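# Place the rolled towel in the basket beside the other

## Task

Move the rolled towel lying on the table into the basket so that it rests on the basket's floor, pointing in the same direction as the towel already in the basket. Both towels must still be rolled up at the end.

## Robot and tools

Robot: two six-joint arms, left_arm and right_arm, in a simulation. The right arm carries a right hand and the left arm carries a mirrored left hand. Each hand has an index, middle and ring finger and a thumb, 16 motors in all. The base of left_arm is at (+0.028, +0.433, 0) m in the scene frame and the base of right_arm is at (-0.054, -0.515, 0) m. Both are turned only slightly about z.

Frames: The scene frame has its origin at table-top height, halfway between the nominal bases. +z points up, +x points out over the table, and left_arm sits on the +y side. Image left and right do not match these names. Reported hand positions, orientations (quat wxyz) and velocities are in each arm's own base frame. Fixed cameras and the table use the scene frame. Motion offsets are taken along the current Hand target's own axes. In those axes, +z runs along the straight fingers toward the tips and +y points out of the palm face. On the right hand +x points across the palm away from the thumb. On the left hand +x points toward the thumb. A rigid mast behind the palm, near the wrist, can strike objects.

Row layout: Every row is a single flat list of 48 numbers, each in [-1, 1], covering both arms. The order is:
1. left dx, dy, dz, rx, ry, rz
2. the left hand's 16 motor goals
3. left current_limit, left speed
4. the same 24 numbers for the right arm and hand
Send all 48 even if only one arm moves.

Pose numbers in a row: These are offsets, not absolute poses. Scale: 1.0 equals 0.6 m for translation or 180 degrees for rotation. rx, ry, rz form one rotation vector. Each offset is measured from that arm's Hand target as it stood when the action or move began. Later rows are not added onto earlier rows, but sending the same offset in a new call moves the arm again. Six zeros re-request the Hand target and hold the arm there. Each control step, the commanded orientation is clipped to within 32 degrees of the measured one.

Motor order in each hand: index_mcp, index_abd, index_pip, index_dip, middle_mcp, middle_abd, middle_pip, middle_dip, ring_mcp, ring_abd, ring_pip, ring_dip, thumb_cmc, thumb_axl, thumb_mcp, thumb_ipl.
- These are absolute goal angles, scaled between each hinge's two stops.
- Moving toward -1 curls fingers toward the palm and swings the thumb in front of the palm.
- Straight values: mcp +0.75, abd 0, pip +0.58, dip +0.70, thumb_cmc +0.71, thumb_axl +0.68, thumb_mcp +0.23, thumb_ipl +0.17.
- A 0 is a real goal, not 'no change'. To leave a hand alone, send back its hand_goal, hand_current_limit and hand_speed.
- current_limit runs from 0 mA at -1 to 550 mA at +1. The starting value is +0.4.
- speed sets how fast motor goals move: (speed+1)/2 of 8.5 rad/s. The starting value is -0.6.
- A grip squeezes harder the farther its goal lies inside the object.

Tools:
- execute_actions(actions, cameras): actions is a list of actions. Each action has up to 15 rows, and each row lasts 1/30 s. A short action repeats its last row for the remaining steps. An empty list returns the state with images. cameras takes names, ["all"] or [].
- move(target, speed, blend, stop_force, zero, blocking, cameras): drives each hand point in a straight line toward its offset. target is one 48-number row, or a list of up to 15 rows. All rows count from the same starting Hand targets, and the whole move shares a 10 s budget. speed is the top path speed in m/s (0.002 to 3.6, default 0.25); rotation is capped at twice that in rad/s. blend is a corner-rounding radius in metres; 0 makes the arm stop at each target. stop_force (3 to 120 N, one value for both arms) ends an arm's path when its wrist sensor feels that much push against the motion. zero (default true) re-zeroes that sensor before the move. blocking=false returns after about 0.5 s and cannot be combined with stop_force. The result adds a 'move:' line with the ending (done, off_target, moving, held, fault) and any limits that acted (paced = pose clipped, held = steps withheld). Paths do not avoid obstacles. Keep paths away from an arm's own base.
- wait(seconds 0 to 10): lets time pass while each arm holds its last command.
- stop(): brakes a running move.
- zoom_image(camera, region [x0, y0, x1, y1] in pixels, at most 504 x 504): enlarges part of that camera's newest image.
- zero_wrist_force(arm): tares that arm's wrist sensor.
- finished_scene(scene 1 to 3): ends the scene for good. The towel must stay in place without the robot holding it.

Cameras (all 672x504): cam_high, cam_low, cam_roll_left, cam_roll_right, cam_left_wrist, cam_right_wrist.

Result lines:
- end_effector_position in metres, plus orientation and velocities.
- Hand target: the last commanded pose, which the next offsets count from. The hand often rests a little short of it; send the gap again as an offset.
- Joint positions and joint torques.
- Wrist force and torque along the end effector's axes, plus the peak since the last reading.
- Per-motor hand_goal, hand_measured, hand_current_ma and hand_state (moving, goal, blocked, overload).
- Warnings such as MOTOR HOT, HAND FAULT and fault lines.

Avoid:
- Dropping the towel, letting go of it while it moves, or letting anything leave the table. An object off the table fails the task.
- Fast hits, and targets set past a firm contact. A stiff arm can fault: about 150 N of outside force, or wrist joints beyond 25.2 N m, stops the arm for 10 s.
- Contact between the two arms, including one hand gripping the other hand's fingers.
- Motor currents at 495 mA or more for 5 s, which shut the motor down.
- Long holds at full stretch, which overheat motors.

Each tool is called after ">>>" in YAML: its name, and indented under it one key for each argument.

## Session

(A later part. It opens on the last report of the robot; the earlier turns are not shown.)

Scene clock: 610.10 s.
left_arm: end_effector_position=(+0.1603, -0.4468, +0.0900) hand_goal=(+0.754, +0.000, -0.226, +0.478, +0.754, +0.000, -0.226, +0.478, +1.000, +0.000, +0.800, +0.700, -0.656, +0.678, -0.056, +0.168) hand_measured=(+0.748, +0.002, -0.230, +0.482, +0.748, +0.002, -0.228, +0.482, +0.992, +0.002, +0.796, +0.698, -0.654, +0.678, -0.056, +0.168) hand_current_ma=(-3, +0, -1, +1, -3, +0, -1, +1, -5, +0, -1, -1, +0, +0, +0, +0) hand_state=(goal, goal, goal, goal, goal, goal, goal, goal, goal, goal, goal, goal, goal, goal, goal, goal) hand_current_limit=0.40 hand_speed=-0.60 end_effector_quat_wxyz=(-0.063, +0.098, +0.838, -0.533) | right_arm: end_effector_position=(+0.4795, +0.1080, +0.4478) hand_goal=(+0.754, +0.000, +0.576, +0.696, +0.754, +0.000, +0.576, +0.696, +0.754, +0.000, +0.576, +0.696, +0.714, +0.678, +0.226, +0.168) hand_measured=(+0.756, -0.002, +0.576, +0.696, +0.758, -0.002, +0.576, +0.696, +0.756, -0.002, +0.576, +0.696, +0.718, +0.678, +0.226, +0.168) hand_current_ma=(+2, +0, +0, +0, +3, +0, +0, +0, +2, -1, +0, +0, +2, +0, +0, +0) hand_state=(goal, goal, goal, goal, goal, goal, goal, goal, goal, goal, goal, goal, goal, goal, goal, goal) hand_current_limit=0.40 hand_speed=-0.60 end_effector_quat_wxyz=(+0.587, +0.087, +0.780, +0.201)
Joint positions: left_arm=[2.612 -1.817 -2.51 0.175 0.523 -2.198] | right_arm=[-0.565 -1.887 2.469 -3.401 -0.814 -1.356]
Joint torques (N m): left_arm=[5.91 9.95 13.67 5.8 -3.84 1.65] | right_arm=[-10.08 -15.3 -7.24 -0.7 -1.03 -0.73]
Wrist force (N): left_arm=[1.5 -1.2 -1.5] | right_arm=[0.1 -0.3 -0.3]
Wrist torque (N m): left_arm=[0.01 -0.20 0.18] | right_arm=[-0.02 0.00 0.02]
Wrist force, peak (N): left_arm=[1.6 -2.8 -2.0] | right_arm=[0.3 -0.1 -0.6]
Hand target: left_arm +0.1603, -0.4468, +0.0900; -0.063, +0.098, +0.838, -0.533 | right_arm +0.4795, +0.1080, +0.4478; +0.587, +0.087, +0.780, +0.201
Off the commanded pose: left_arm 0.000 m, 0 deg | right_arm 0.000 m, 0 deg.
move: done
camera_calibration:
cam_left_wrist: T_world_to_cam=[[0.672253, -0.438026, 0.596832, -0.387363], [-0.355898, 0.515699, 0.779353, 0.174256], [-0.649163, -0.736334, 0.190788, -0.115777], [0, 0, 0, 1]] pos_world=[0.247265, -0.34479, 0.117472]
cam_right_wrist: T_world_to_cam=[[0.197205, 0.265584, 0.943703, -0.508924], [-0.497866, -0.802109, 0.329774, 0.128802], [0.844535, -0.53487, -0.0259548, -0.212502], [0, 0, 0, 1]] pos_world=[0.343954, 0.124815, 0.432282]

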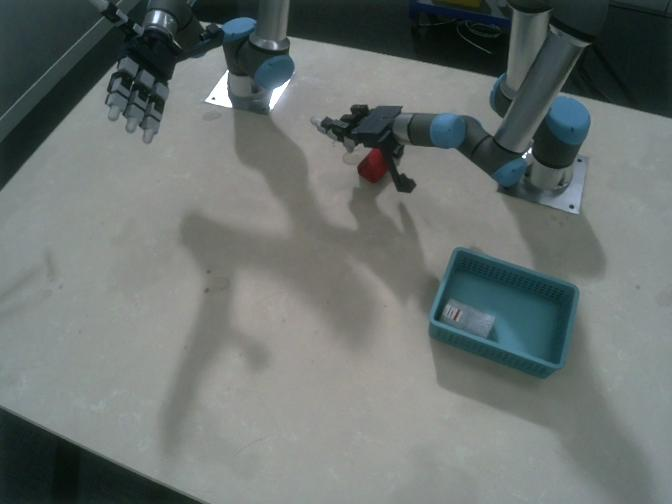

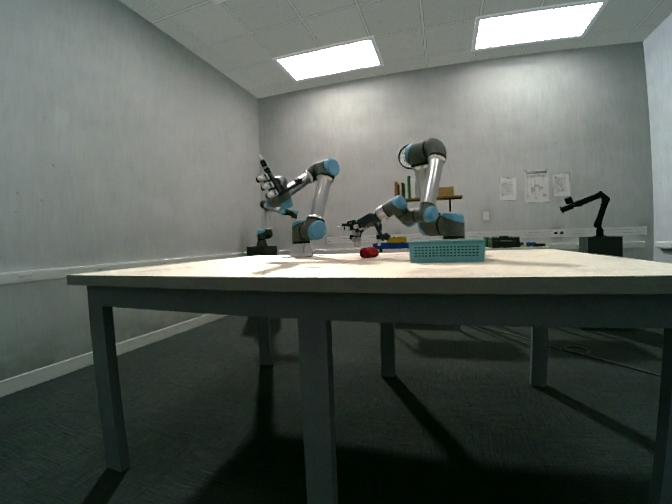

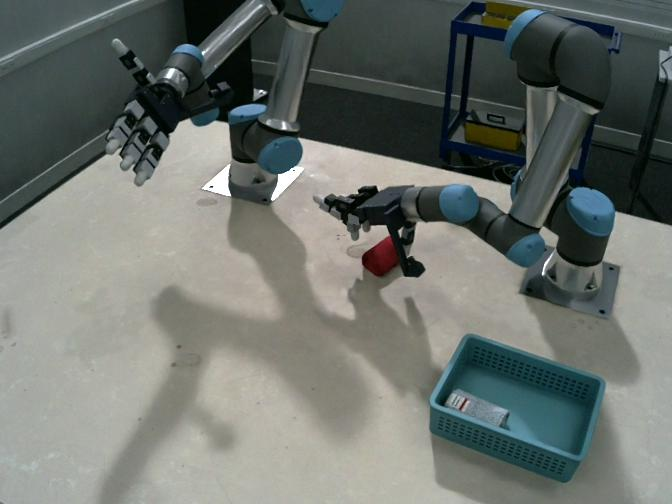

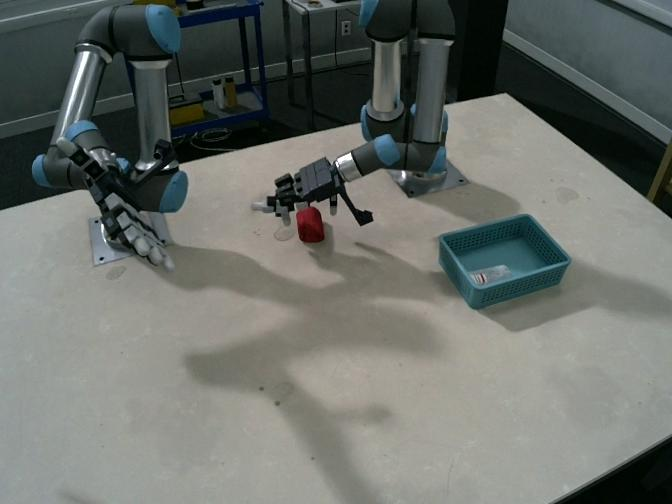

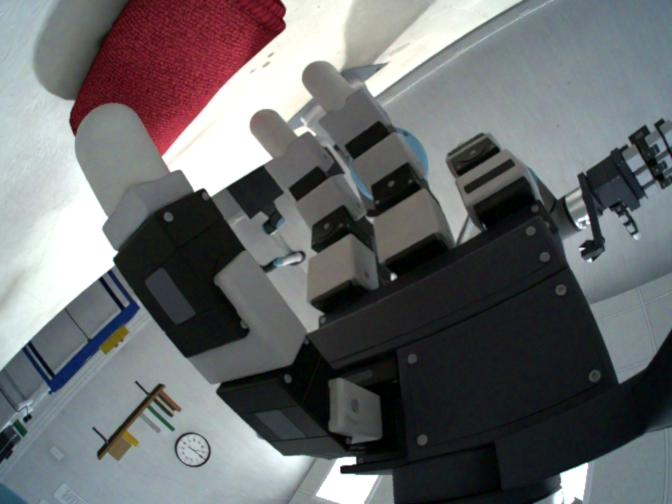

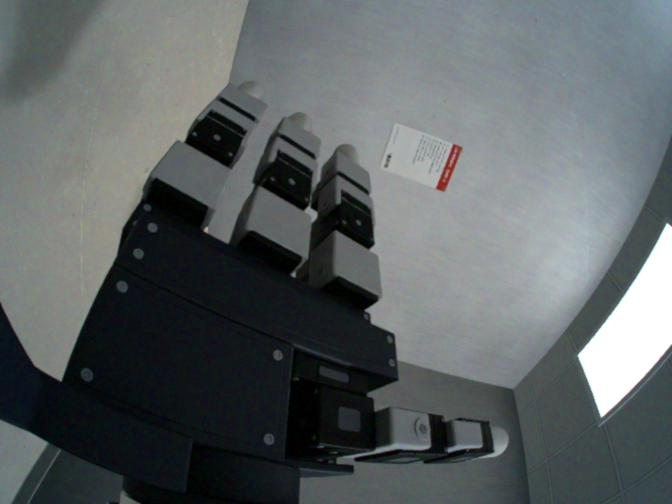

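>>> move:
  target: [0,0.0657,0.025,0,0,0,0.753,0,-0.226,0.478,0.753,0,-0.226,0.478,1.0,0,0.8,0.7,-0.657,0.678,-0.056,0.168,0.4,-0.6,0,0,0,0,0,0,0.754,0,0.576,0.696,0.754,0,0.576,0.696,0.754,0,0.576,0.696,0.714,0.678,0.226,0.168,0.4,-0.6]
  speed: 0.08
  stop_force: 12
  cameras: ["cam_high","cam_low","cam_roll_right","cam_left_wrist"]

>>> zoom_image:
  camera: "cam_low"
  region: [330, 200, 410, 270]

>>> zoom_image:
  camera: "cam_roll_right"
  region: [240, 140, 370, 260]

Scene clock: 626.40 s.
left_arm: end_effector_position=(+0.1609, -0.4438, +0.0480) hand_goal=(+0.754, +0.000, -0.226, +0.478, +0.754, +0.000, -0.226, +0.478, +1.000, +0.000, +0.800, +0.700, -0.656, +0.678, -0.056, +0.168) hand_measured=(+0.748, +0.002, -0.230, +0.482, +0.748, +0.002, -0.228, +0.482, +0.992, +0.002, +0.796, +0.698, -0.654, +0.678, -0.056, +0.168) hand_current_ma=(-3, +0, -1, +1, -3, +0, -1, +1, -5, +0, -1, -1, +0, +0, +0, +0) hand_state=(goal, goal, goal, goal, goal, goal, goal, goal, goal, goal, goal, goal, goal, goal, goal, goal) hand_current_limit=0.40 hand_speed=-0.60 end_effector_quat_wxyz=(-0.063, +0.098, +0.838, -0.533) | right_arm: end_effector_position=(+0.4795, +0.1080, +0.4478) hand_goal=(+0.754, +0.000, +0.576, +0.696, +0.754, +0.000, +0.576, +0.696, +0.754, +0.000, +0.576, +0.696, +0.714, +0.678, +0.226, +0.168) hand_measured=(+0.756, -0.002, +0.576, +0.696, +0.758, -0.002, +0.576, +0.696, +0.756, -0.002, +0.576, +0.696, +0.718, +0.678, +0.226, +0.168) hand_current_ma=(+2, +0, +0, +0, +3, +0, +0, +0, +2, -1, +0, +0, +2, +0, +0, +0) hand_state=(goal, goal, goal, goal, goal, goal, goal, goal, goal, goal, goal, goal, goal, goal, goal, goal) hand_current_limit=0.40 hand_speed=-0.60 end_effector_quat_wxyz=(+0.587, +0.087, +0.780, +0.201)
Joint positions: left_arm=[2.62 -1.972 -2.529 0.336 0.518 -2.183] | right_arm=[-0.565 -1.887 2.469 -3.401 -0.814 -1.356]
Joint torques (N m): left_arm=[-5.9 13.74 18.59 4.94 0.75 1.95] | right_arm=[-9.21 -14.66 -6.68 -0.94 -1.01 -0.66]
Wrist force (N): left_arm=[1.6 -1.0 -2.0] | right_arm=[0.3 -0.1 -0.2]
Wrist torque (N m): left_arm=[0.12 -0.21 0.28] | right_arm=[0.00 -0.03 0.05]
Wrist force, peak (N): left_arm=[1.4 -2.3 -1.7] | right_arm=[0.5 -0.2 -0.3]
Hand target: left_arm +0.1609, -0.4438, +0.0480; -0.063, +0.098, +0.838, -0.533 | right_arm +0.4795, +0.1080, +0.4478; +0.587, +0.087, +0.780, +0.201
Off the commanded pose: left_arm 0.000 m, 0 deg | right_arm 0.000 m, 0 deg.
move: done
camera_calibration:
cam_left_wrist: T_world_to_cam=[[0.672257, -0.437928, 0.5969, -0.361365], [-0.355917, 0.5158, 0.779277, 0.205814], [-0.649149, -0.736321, 0.190884, -0.105088], [0, 0, 0, 1]] pos_world=[0.247965, -0.341789, 0.0753722]
Images, in order (width x height): cam_high 672x504, cam_low 672x504, cam_roll_right 672x504, cam_left_wrist 672x504.

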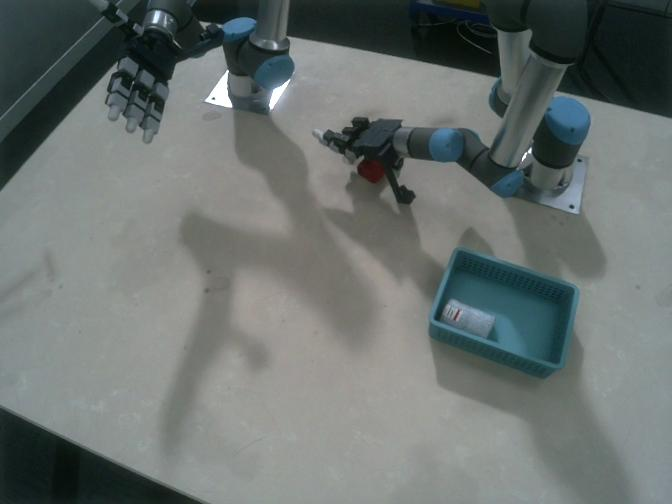

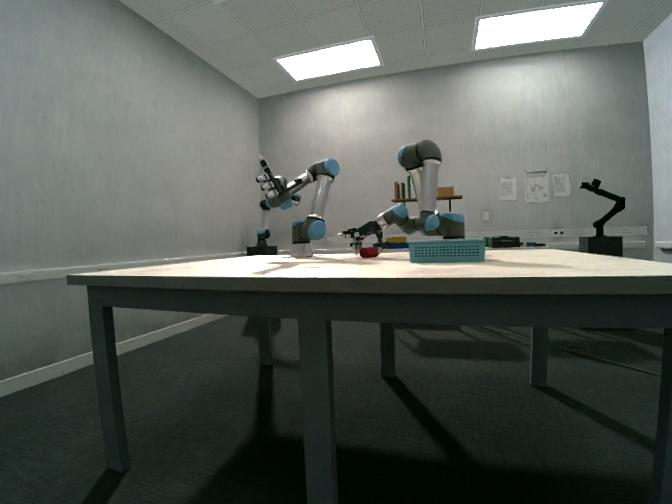

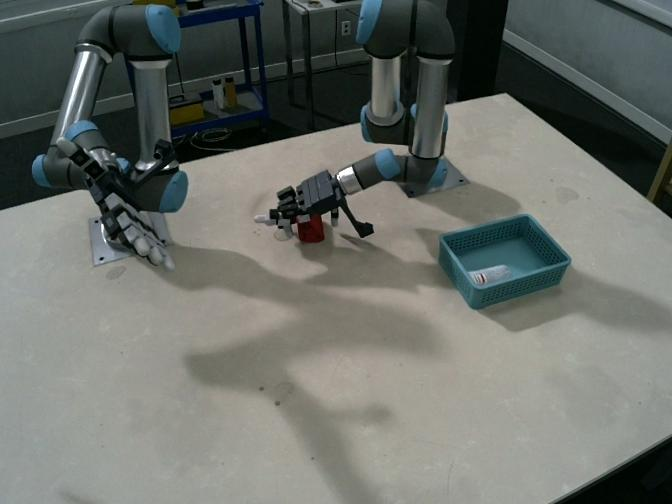

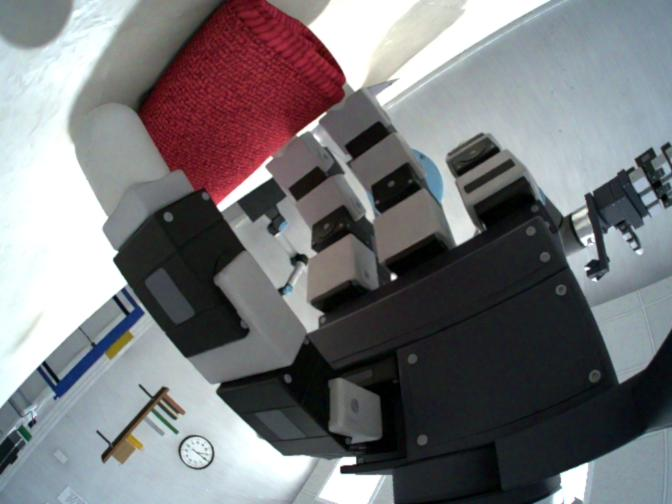

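Scaled by 6.300 from the camera's 672x504 image, which has a finer 960x720 frame.

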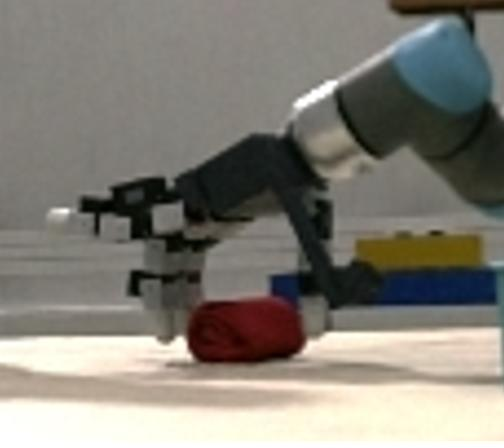

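Scaled by 3.877 from the camera's 672x504 image, which has a finer 960x720 frame.

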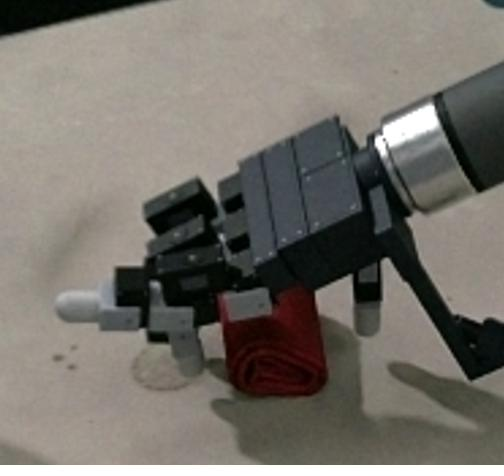

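>>> move:
  target: [0,0,0,0,0,0,0.35,0,-0.299,0.478,0.35,0,-0.299,0.478,1.0,0,0.8,0.7,-0.657,0.678,-0.40,0.10,0.2,-0.85,0,0,0,0,0,0,0.754,0,0.576,0.696,0.754,0,0.576,0.696,0.754,0,0.576,0.696,0.714,0.678,0.226,0.168,0.4,-0.6]
  speed: 0.08
  cameras: ["cam_high","cam_low","cam_roll_right","cam_left_wrist"]

>>> zoom_image:
  camera: "cam_low"
  region: [330, 200, 410, 270]

>>> zoom_image:
  camera: "cam_roll_right"
  region: [240, 140, 370, 260]

Scene clock: 638.90 s.
left_arm: end_effector_position=(+0.1609, -0.4438, +0.0480) hand_goal=(+0.350, +0.000, -0.298, +0.478, +0.350, +0.000, -0.298, +0.478, +1.000, +0.000, +0.800, +0.700, -0.656, +0.678, -0.400, +0.100) hand_measured=(+0.454, +0.002, -0.272, +0.488, +0.458, +0.000, -0.280, +0.484, +0.992, +0.002, +0.796, +0.698, -0.654, +0.678, -0.274, +0.124) hand_current_ma=(+283, +0, +29, +7, +299, +0, +17, +3, -5, +0, -1, -1, +0, +0, +330, +42) hand_state=(blocked, goal, blocked, goal, blocked, goal, goal, goal, goal, goal, goal, goal, goal, goal, blocked, blocked) hand_current_limit=0.20 hand_speed=-0.85 end_effector_quat_wxyz=(-0.063, +0.098, +0.838, -0.533) | right_arm: end_effector_position=(+0.4795, +0.1080, +0.4478) hand_goal=(+0.754, +0.000, +0.576, +0.696, +0.754, +0.000, +0.576, +0.696, +0.754, +0.000, +0.576, +0.696, +0.714, +0.678, +0.226, +0.168) hand_measured=(+0.756, -0.002, +0.576, +0.696, +0.758, -0.002, +0.576, +0.696, +0.756, -0.002, +0.576, +0.696, +0.718, +0.678, +0.226, +0.168) hand_current_ma=(+2, +0, +0, +0, +3, +0, +0, +0, +2, -1, +0, +0, +2, +0, +0, +0) hand_state=(goal, goal, goal, goal, goal, goal, goal, goal, goal, goal, goal, goal, goal, goal, goal, goal) hand_current_limit=0.40 hand_speed=-0.60 end_effector_quat_wxyz=(+0.587, +0.087, +0.780, +0.201)
Joint positions: left_arm=[2.62 -1.972 -2.529 0.336 0.518 -2.183] | right_arm=[-0.565 -1.887 2.469 -3.401 -0.814 -1.356]
Joint torques (N m): left_arm=[-4.11 13.89 15.69 4.7 0.47 1.62] | right_arm=[-9.64 -15 -6.28 -1.03 -1.18 -0.62]
Wrist force (N): left_arm=[1.5 -7.7 -2.6] | right_arm=[0.1 -0.2 -0.4]
Wrist torque (N m): left_arm=[0.07 -0.20 0.32] | right_arm=[0.00 -0.01 0.03]
Wrist force, peak (N): left_arm=[1.5 -7.9 -2.2] | right_arm=[0.3 -0.3 -0.5]
Hand target: left_arm +0.1609, -0.4438, +0.0480; -0.063, +0.098, +0.838, -0.533 | right_arm +0.4795, +0.1080, +0.4478; +0.587, +0.087, +0.780, +0.201
Off the commanded pose: left_arm 0.000 m, 0 deg | right_arm 0.000 m, 0 deg.
move: done
camera_calibration:
cam_left_wrist: T_world_to_cam=[[0.672257, -0.437928, 0.5969, -0.361365], [-0.355917, 0.5158, 0.779277, 0.205814], [-0.649149, -0.736321, 0.190884, -0.105088], [0, 0, 0, 1]] pos_world=[0.247965, -0.341789, 0.0753722]
Images, in order (width x height): cam_high 672x504, cam_low 672x504, cam_roll_right 672x504, cam_left_wrist 672x504.

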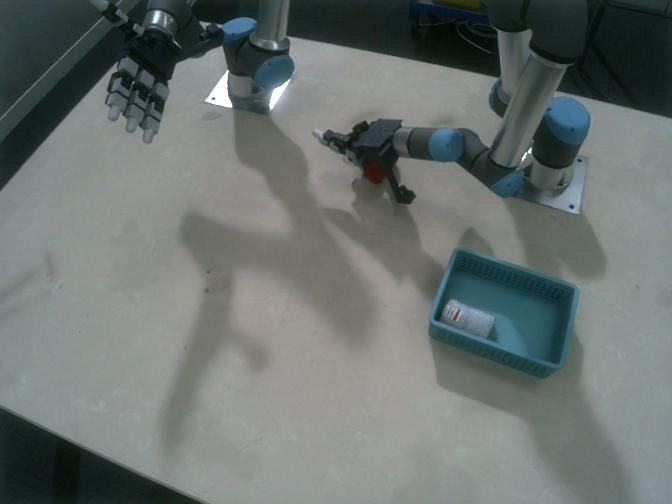

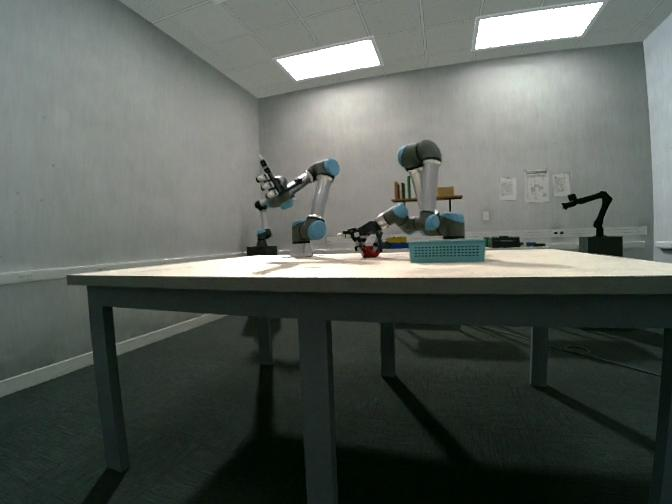

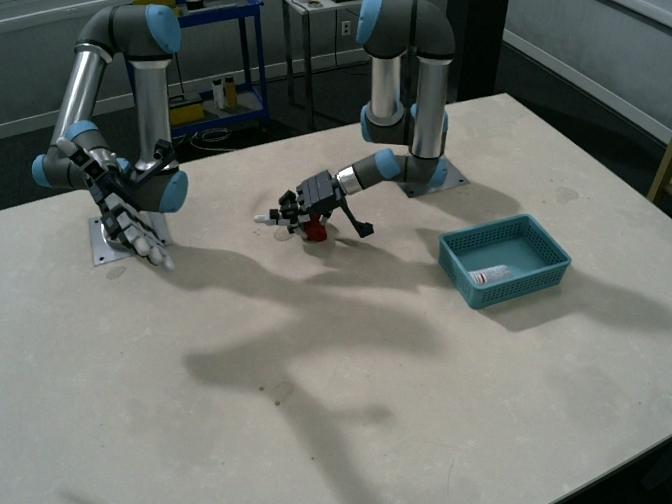

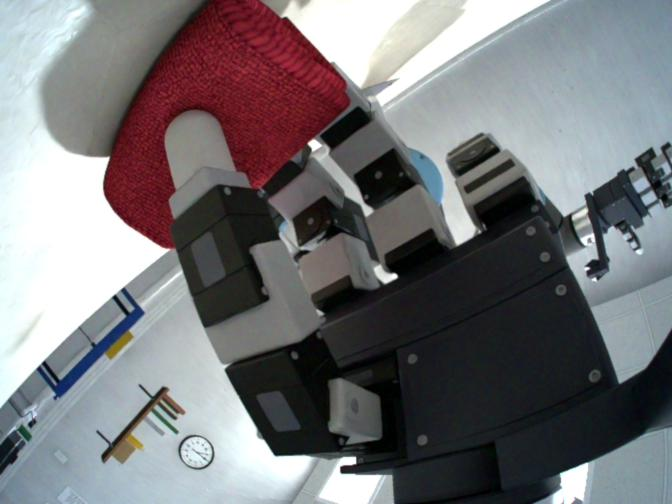

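Scaled by 6.300 from the camera's 672x504 image, which has a finer 960x720 frame.

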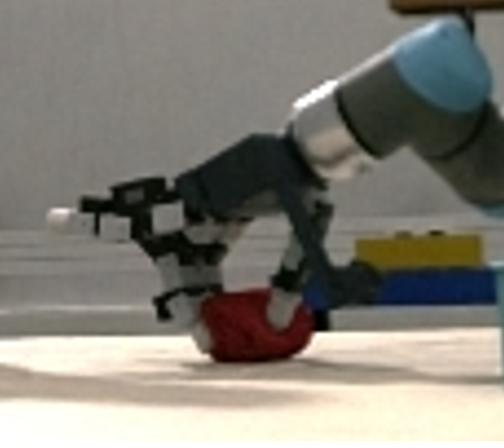

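Scaled by 3.877 from the camera's 672x504 image, which has a finer 960x720 frame.

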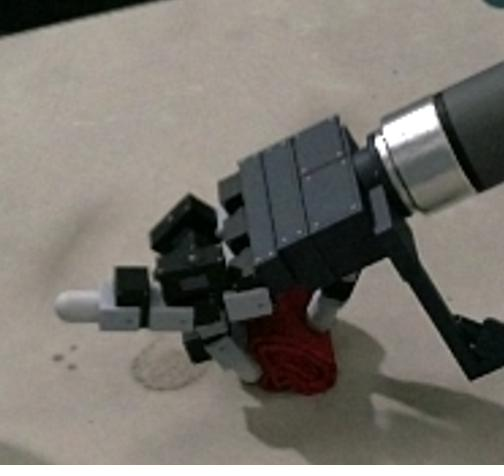

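>>> move:
  target: [0,-0.0604,-0.0282,0,0,0,0.35,0,-0.299,0.478,0.35,0,-0.299,0.478,1.0,0,0.8,0.7,-0.657,0.678,-0.40,0.10,0.2,-0.85,0,0,0,0,0,0,0.754,0,0.576,0.696,0.754,0,0.576,0.696,0.754,0,0.576,0.696,0.714,0.678,0.226,0.168,0.4,-0.6]
  speed: 0.06
  cameras: ["cam_high","cam_low","cam_roll_right","cam_left_wrist"]

>>> zoom_image:
  camera: "cam_low"
  region: [330, 200, 410, 270]

>>> zoom_image:
  camera: "cam_roll_right"
  region: [240, 140, 370, 260]

Scene clock: 652.03 s.
left_arm: end_effector_position=(+0.1611, -0.4439, +0.0880) hand_goal=(+0.350, +0.000, -0.298, +0.478, +0.350, +0.000, -0.298, +0.478, +1.000, +0.000, +0.800, +0.700, -0.656, +0.678, -0.400, +0.100) hand_measured=(+0.422, +0.002, -0.272, +0.492, +0.410, +0.000, -0.278, +0.488, +0.992, +0.002, +0.796, +0.698, -0.654, +0.678, -0.278, +0.124) hand_current_ma=(+156, +0, +30, +10, +118, +0, +19, +7, -5, +0, -1, -1, +1, +0, +330, +42) hand_state=(blocked, goal, blocked, goal, blocked, goal, goal, goal, goal, goal, goal, goal, goal, goal, blocked, blocked) hand_current_limit=0.20 hand_speed=-0.85 end_effector_quat_wxyz=(-0.062, +0.098, +0.838, -0.533) | right_arm: end_effector_position=(+0.4795, +0.1080, +0.4478) hand_goal=(+0.754, +0.000, +0.576, +0.696, +0.754, +0.000, +0.576, +0.696, +0.754, +0.000, +0.576, +0.696, +0.714, +0.678, +0.226, +0.168) hand_measured=(+0.756, -0.002, +0.576, +0.696, +0.758, -0.002, +0.576, +0.696, +0.756, -0.002, +0.576, +0.696, +0.718, +0.678, +0.226, +0.168) hand_current_ma=(+2, +0, +0, +0, +3, +0, +0, +0, +2, -1, +0, +0, +2, +0, +0, +0) hand_state=(goal, goal, goal, goal, goal, goal, goal, goal, goal, goal, goal, goal, goal, goal, goal, goal) hand_current_limit=0.40 hand_speed=-0.60 end_effector_quat_wxyz=(+0.587, +0.087, +0.780, +0.201)
Joint positions: left_arm=[2.62 -1.817 -2.517 0.169 0.518 -2.183] | right_arm=[-0.565 -1.887 2.469 -3.401 -0.814 -1.356]
Joint torques (N m): left_arm=[4.77 26.64 -1.03 3.86 -1.31 -0.9] | right_arm=[-9.51 -14.95 -5.67 -1.12 -1.2 -0.37]
Wrist force (N): left_arm=[1.6 -0.9 -1.7] | right_arm=[0.1 -0.2 -0.2]
Wrist torque (N m): left_arm=[0.06 -0.22 0.19] | right_arm=[-0.01 0.00 0.03]
Wrist force, peak (N): left_arm=[1.5 -8.0 -2.6] | right_arm=[0.3 0.1 -0.6]
Hand target: left_arm +0.1610, -0.4438, +0.0880; -0.063, +0.098, +0.838, -0.533 | right_arm +0.4795, +0.1080, +0.4478; +0.587, +0.087, +0.780, +0.201
Off the commanded pose: left_arm 0.000 m, 0 deg | right_arm 0.000 m, 0 deg.
move: done
camera_calibration:
cam_left_wrist: T_world_to_cam=[[0.672003, -0.437939, 0.597178, -0.385384], [-0.356164, 0.515881, 0.779111, 0.17476], [-0.649275, -0.736259, 0.190695, -0.112677], [0, 0, 0, 1]] pos_world=[0.248064, -0.341889, 0.115472]
Images, in order (width x height): cam_high 672x504, cam_low 672x504, cam_roll_right 672x504, cam_left_wrist 672x504.

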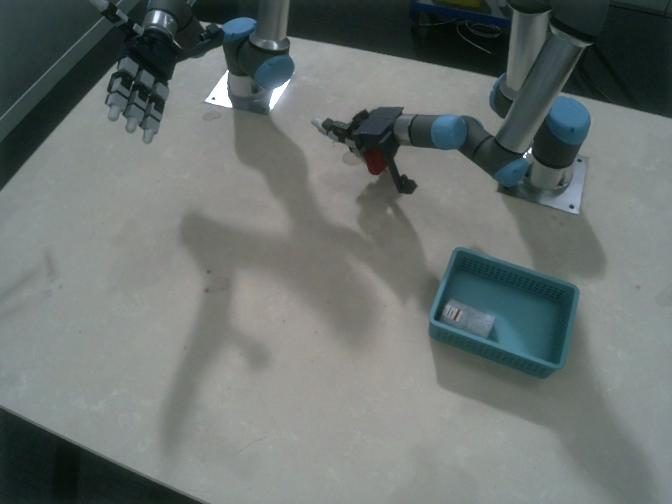

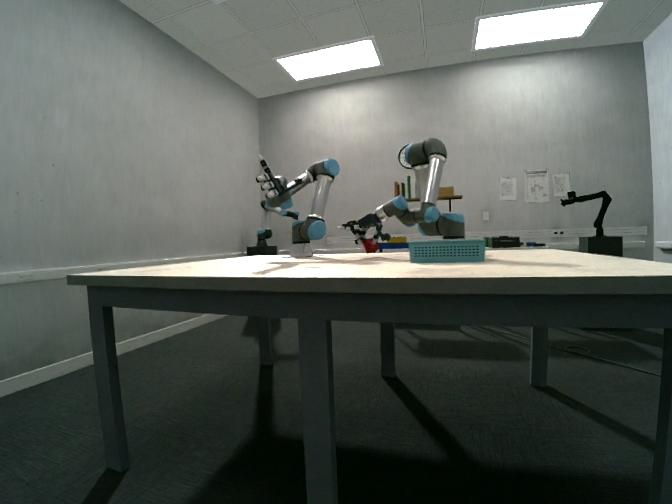

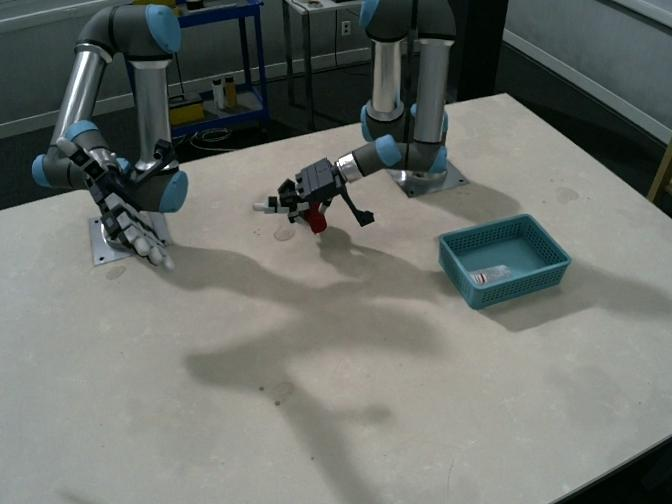

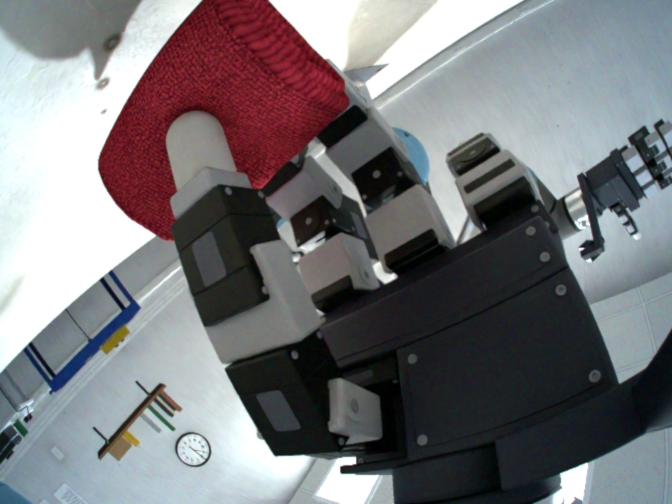

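Scaled by 6.300 from the camera's 672x504 image, which has a finer 960x720 frame.

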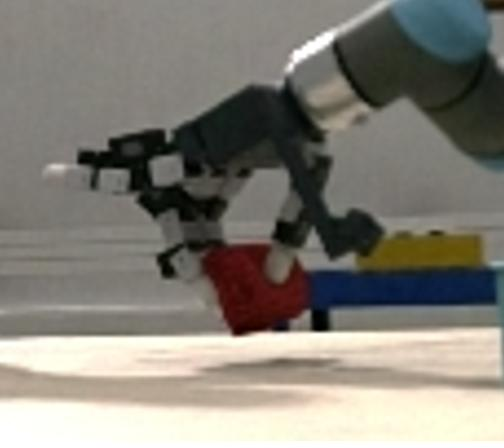

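Scaled by 3.877 from the camera's 672x504 image, which has a finer 960x720 frame.

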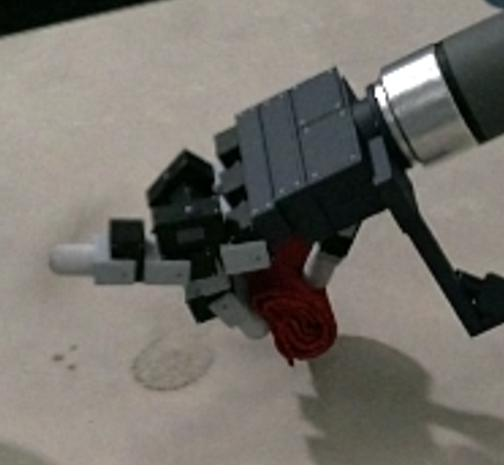

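>>> move:
  target:
    - [0,-0.1994,-0.0930,0,0,0,0.35,0,-0.299,0.478,0.35,0,-0.299,0.478,1.0,0,0.8,0.7,-0.657,0.678,-0.40,0.10,0.2,-0.85,0,0,0,0,0,0,0.754,0,0.576,0.696,0.754,0,0.576,0.696,0.754,0,0.576,0.696,0.714,0.678,0.226,0.168,0.4,-0.6]
    - [-0.3353,0.1790,-0.9047,-0.0404,-0.4860,-0.2806,0.35,0,-0.299,0.478,0.35,0,-0.299,0.478,1.0,0,0.8,0.7,-0.657,0.678,-0.40,0.10,0.2,-0.85,0,0,0,0,0,0,0.754,0,0.576,0.696,0.754,0,0.576,0.696,0.754,0,0.576,0.696,0.714,0.678,0.226,0.168,0.4,-0.6]
  speed: 0.2
  blend: 0.04
  cameras: ["all"]

>>> zoom_image:
  camera: "cam_low"
  region: [380, 160, 500, 270]

>>> zoom_image:
  camera: "cam_roll_right"
  region: [400, 100, 600, 320]

>>> zoom_image:
  camera: "cam_high"
  region: [410, 180, 600, 390]

>>> zoom_image:
  camera: "cam_roll_left"
  region: [410, 250, 620, 490]

Scene clock: 724.10 s.
left_arm: end_effector_position=(+0.4806, +0.0326, +0.2201) hand_goal=(+0.350, +0.000, -0.298, +0.478, +0.350, +0.000, -0.298, +0.478, +1.000, +0.000, +0.800, +0.700, -0.656, +0.678, -0.400, +0.100) hand_measured=(+0.420, +0.002, -0.270, +0.492, +0.408, +0.000, -0.278, +0.488, +0.990, +0.002, +0.796, +0.698, -0.654, +0.678, -0.278, +0.124) hand_current_ma=(+153, +0, +31, +10, +115, +0, +20, +7, -6, +0, -1, -1, +1, +0, +330, +42) hand_state=(blocked, goal, blocked, goal, blocked, goal, blocked, goal, goal, goal, goal, goal, goal, goal, blocked, blocked) hand_current_limit=0.20 hand_speed=-0.85 end_effector_quat_wxyz=(-0.320, +0.614, -0.641, +0.333) | right_arm: end_effector_position=(+0.4795, +0.1080, +0.4478) hand_goal=(+0.754, +0.000, +0.576, +0.696, +0.754, +0.000, +0.576, +0.696, +0.754, +0.000, +0.576, +0.696, +0.714, +0.678, +0.226, +0.168) hand_measured=(+0.756, -0.002, +0.576, +0.696, +0.758, -0.002, +0.576, +0.696, +0.756, -0.002, +0.576, +0.696, +0.718, +0.678, +0.226, +0.168) hand_current_ma=(+2, +0, +0, +0, +3, +0, +0, +0, +2, -1, +0, +0, +2, +0, +0, +0) hand_state=(goal, goal, goal, goal, goal, goal, goal, goal, goal, goal, goal, goal, goal, goal, goal, goal) hand_current_limit=0.40 hand_speed=-0.60 end_effector_quat_wxyz=(+0.587, +0.087, +0.780, +0.201)
Joint positions: left_arm=[3.711 -1.441 -2.353 -0.056 1.081 -2.758] | right_arm=[-0.565 -1.887 2.469 -3.401 -0.814 -1.356]
Joint torques (N m): left_arm=[-1.77 12.73 16.73 2.39 0.66 -1.72] | right_arm=[-9.22 -15.85 -5.96 -1.46 -1.01 -0.05]
Wrist force (N): left_arm=[1.4 -0.7 -1.2] | right_arm=[0.0 -0.1 -0.3]
Wrist torque (N m): left_arm=[0.11 -0.19 0.08] | right_arm=[0.00 0.01 0.02]
Wrist force, peak (N): left_arm=[2.1 -2.3 -1.4] | right_arm=[0.1 -0.2 -0.6]
Hand target: left_arm +0.4806, +0.0327, +0.2201; -0.320, +0.614, -0.640, +0.333 | right_arm +0.4795, +0.1080, +0.4478; +0.587, +0.087, +0.780, +0.201
Off the commanded pose: left_arm 0.000 m, 0 deg | right_arm 0.000 m, 0 deg.
move: done
camera_calibration:
cam_left_wrist: T_world_to_cam=[[0.402528, 0.737907, 0.541724, -0.367013], [-0.29763, -0.454134, 0.839749, -0.0700425], [0.865672, -0.499256, 0.0368221, -0.281551], [0, 0, 0, 1]] pos_world=[0.370616, 0.0984468, 0.268005]
cam_right_wrist: T_world_to_cam=[[0.197205, 0.265584, 0.943703, -0.508924], [-0.497866, -0.802109, 0.329774, 0.128802], [0.844535, -0.53487, -0.0259548, -0.212502], [0, 0, 0, 1]] pos_world=[0.343954, 0.124815, 0.432282]

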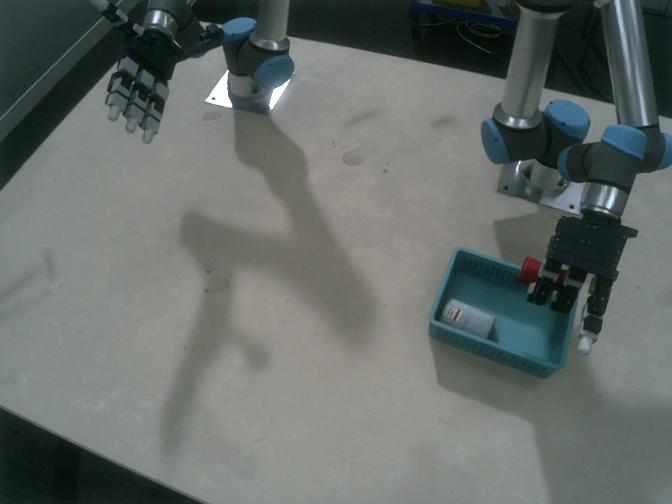

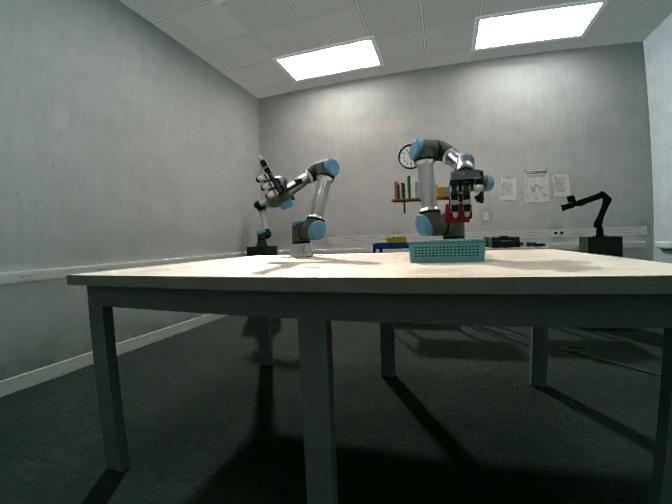

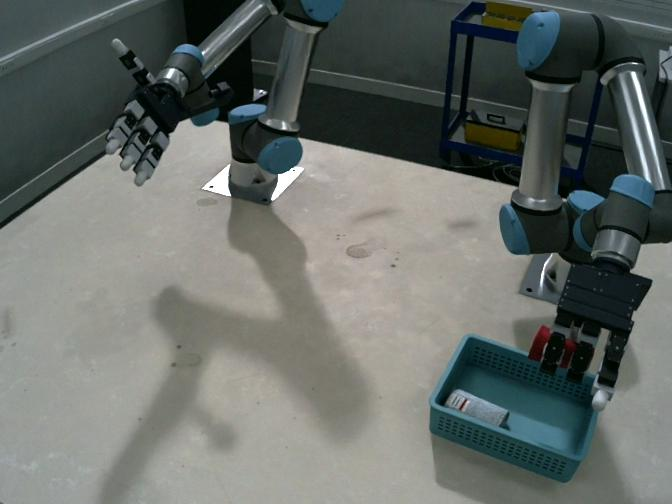

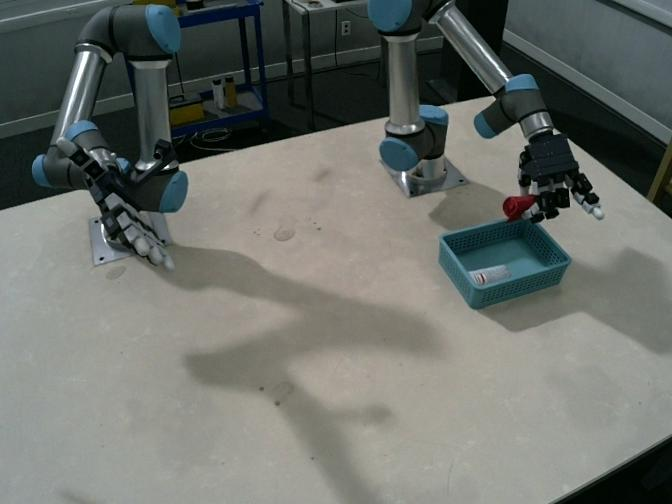

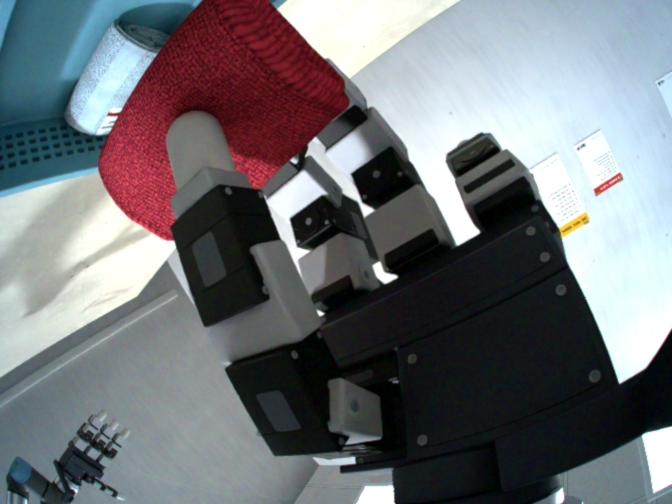

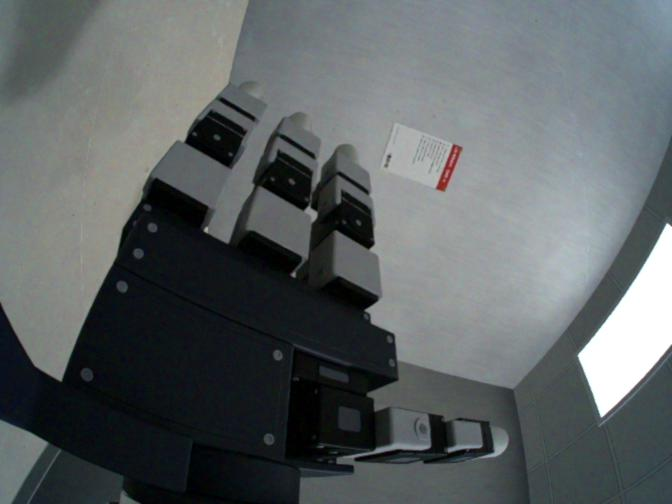

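Scaled by 4.200 from the camera's 672x504 image, which has a finer 960x720 frame.

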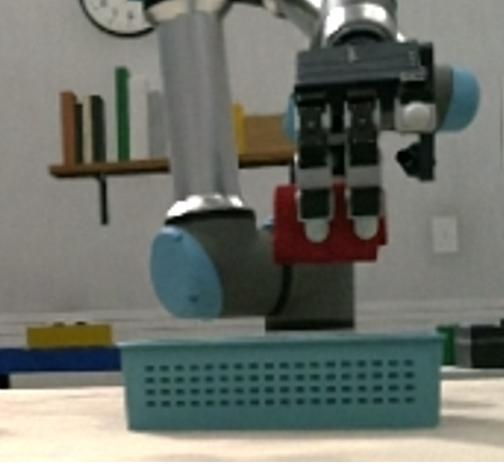

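Scaled by 2.291 from the camera's 672x504 image, which has a finer 960x720 frame.

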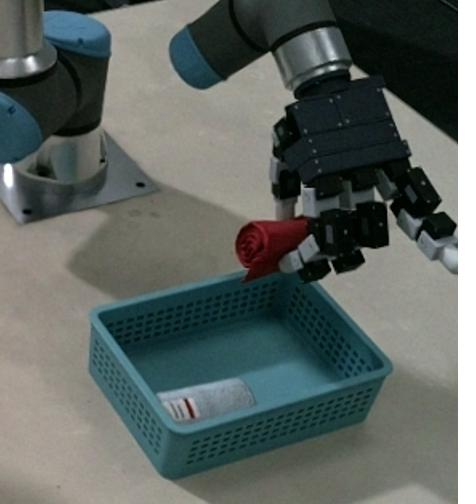

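Scaled by 2.400 from the camera's 672x504 image, which has a finer 960x720 frame.

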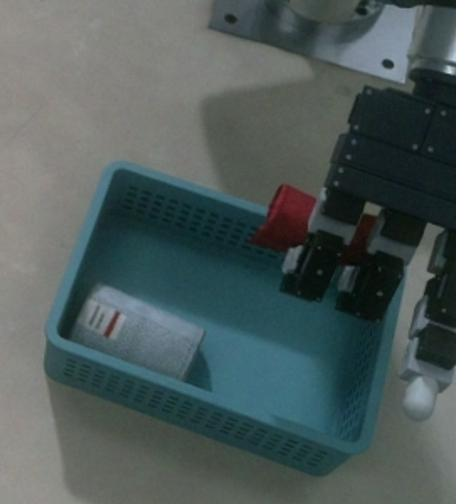

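Scaled by 2.100 from the camera's 672x504 image, which has a finer 960x720 frame.

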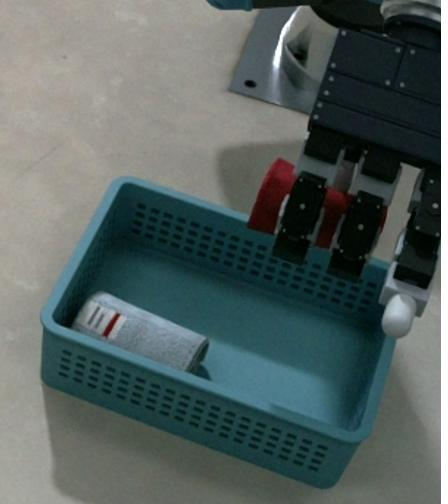

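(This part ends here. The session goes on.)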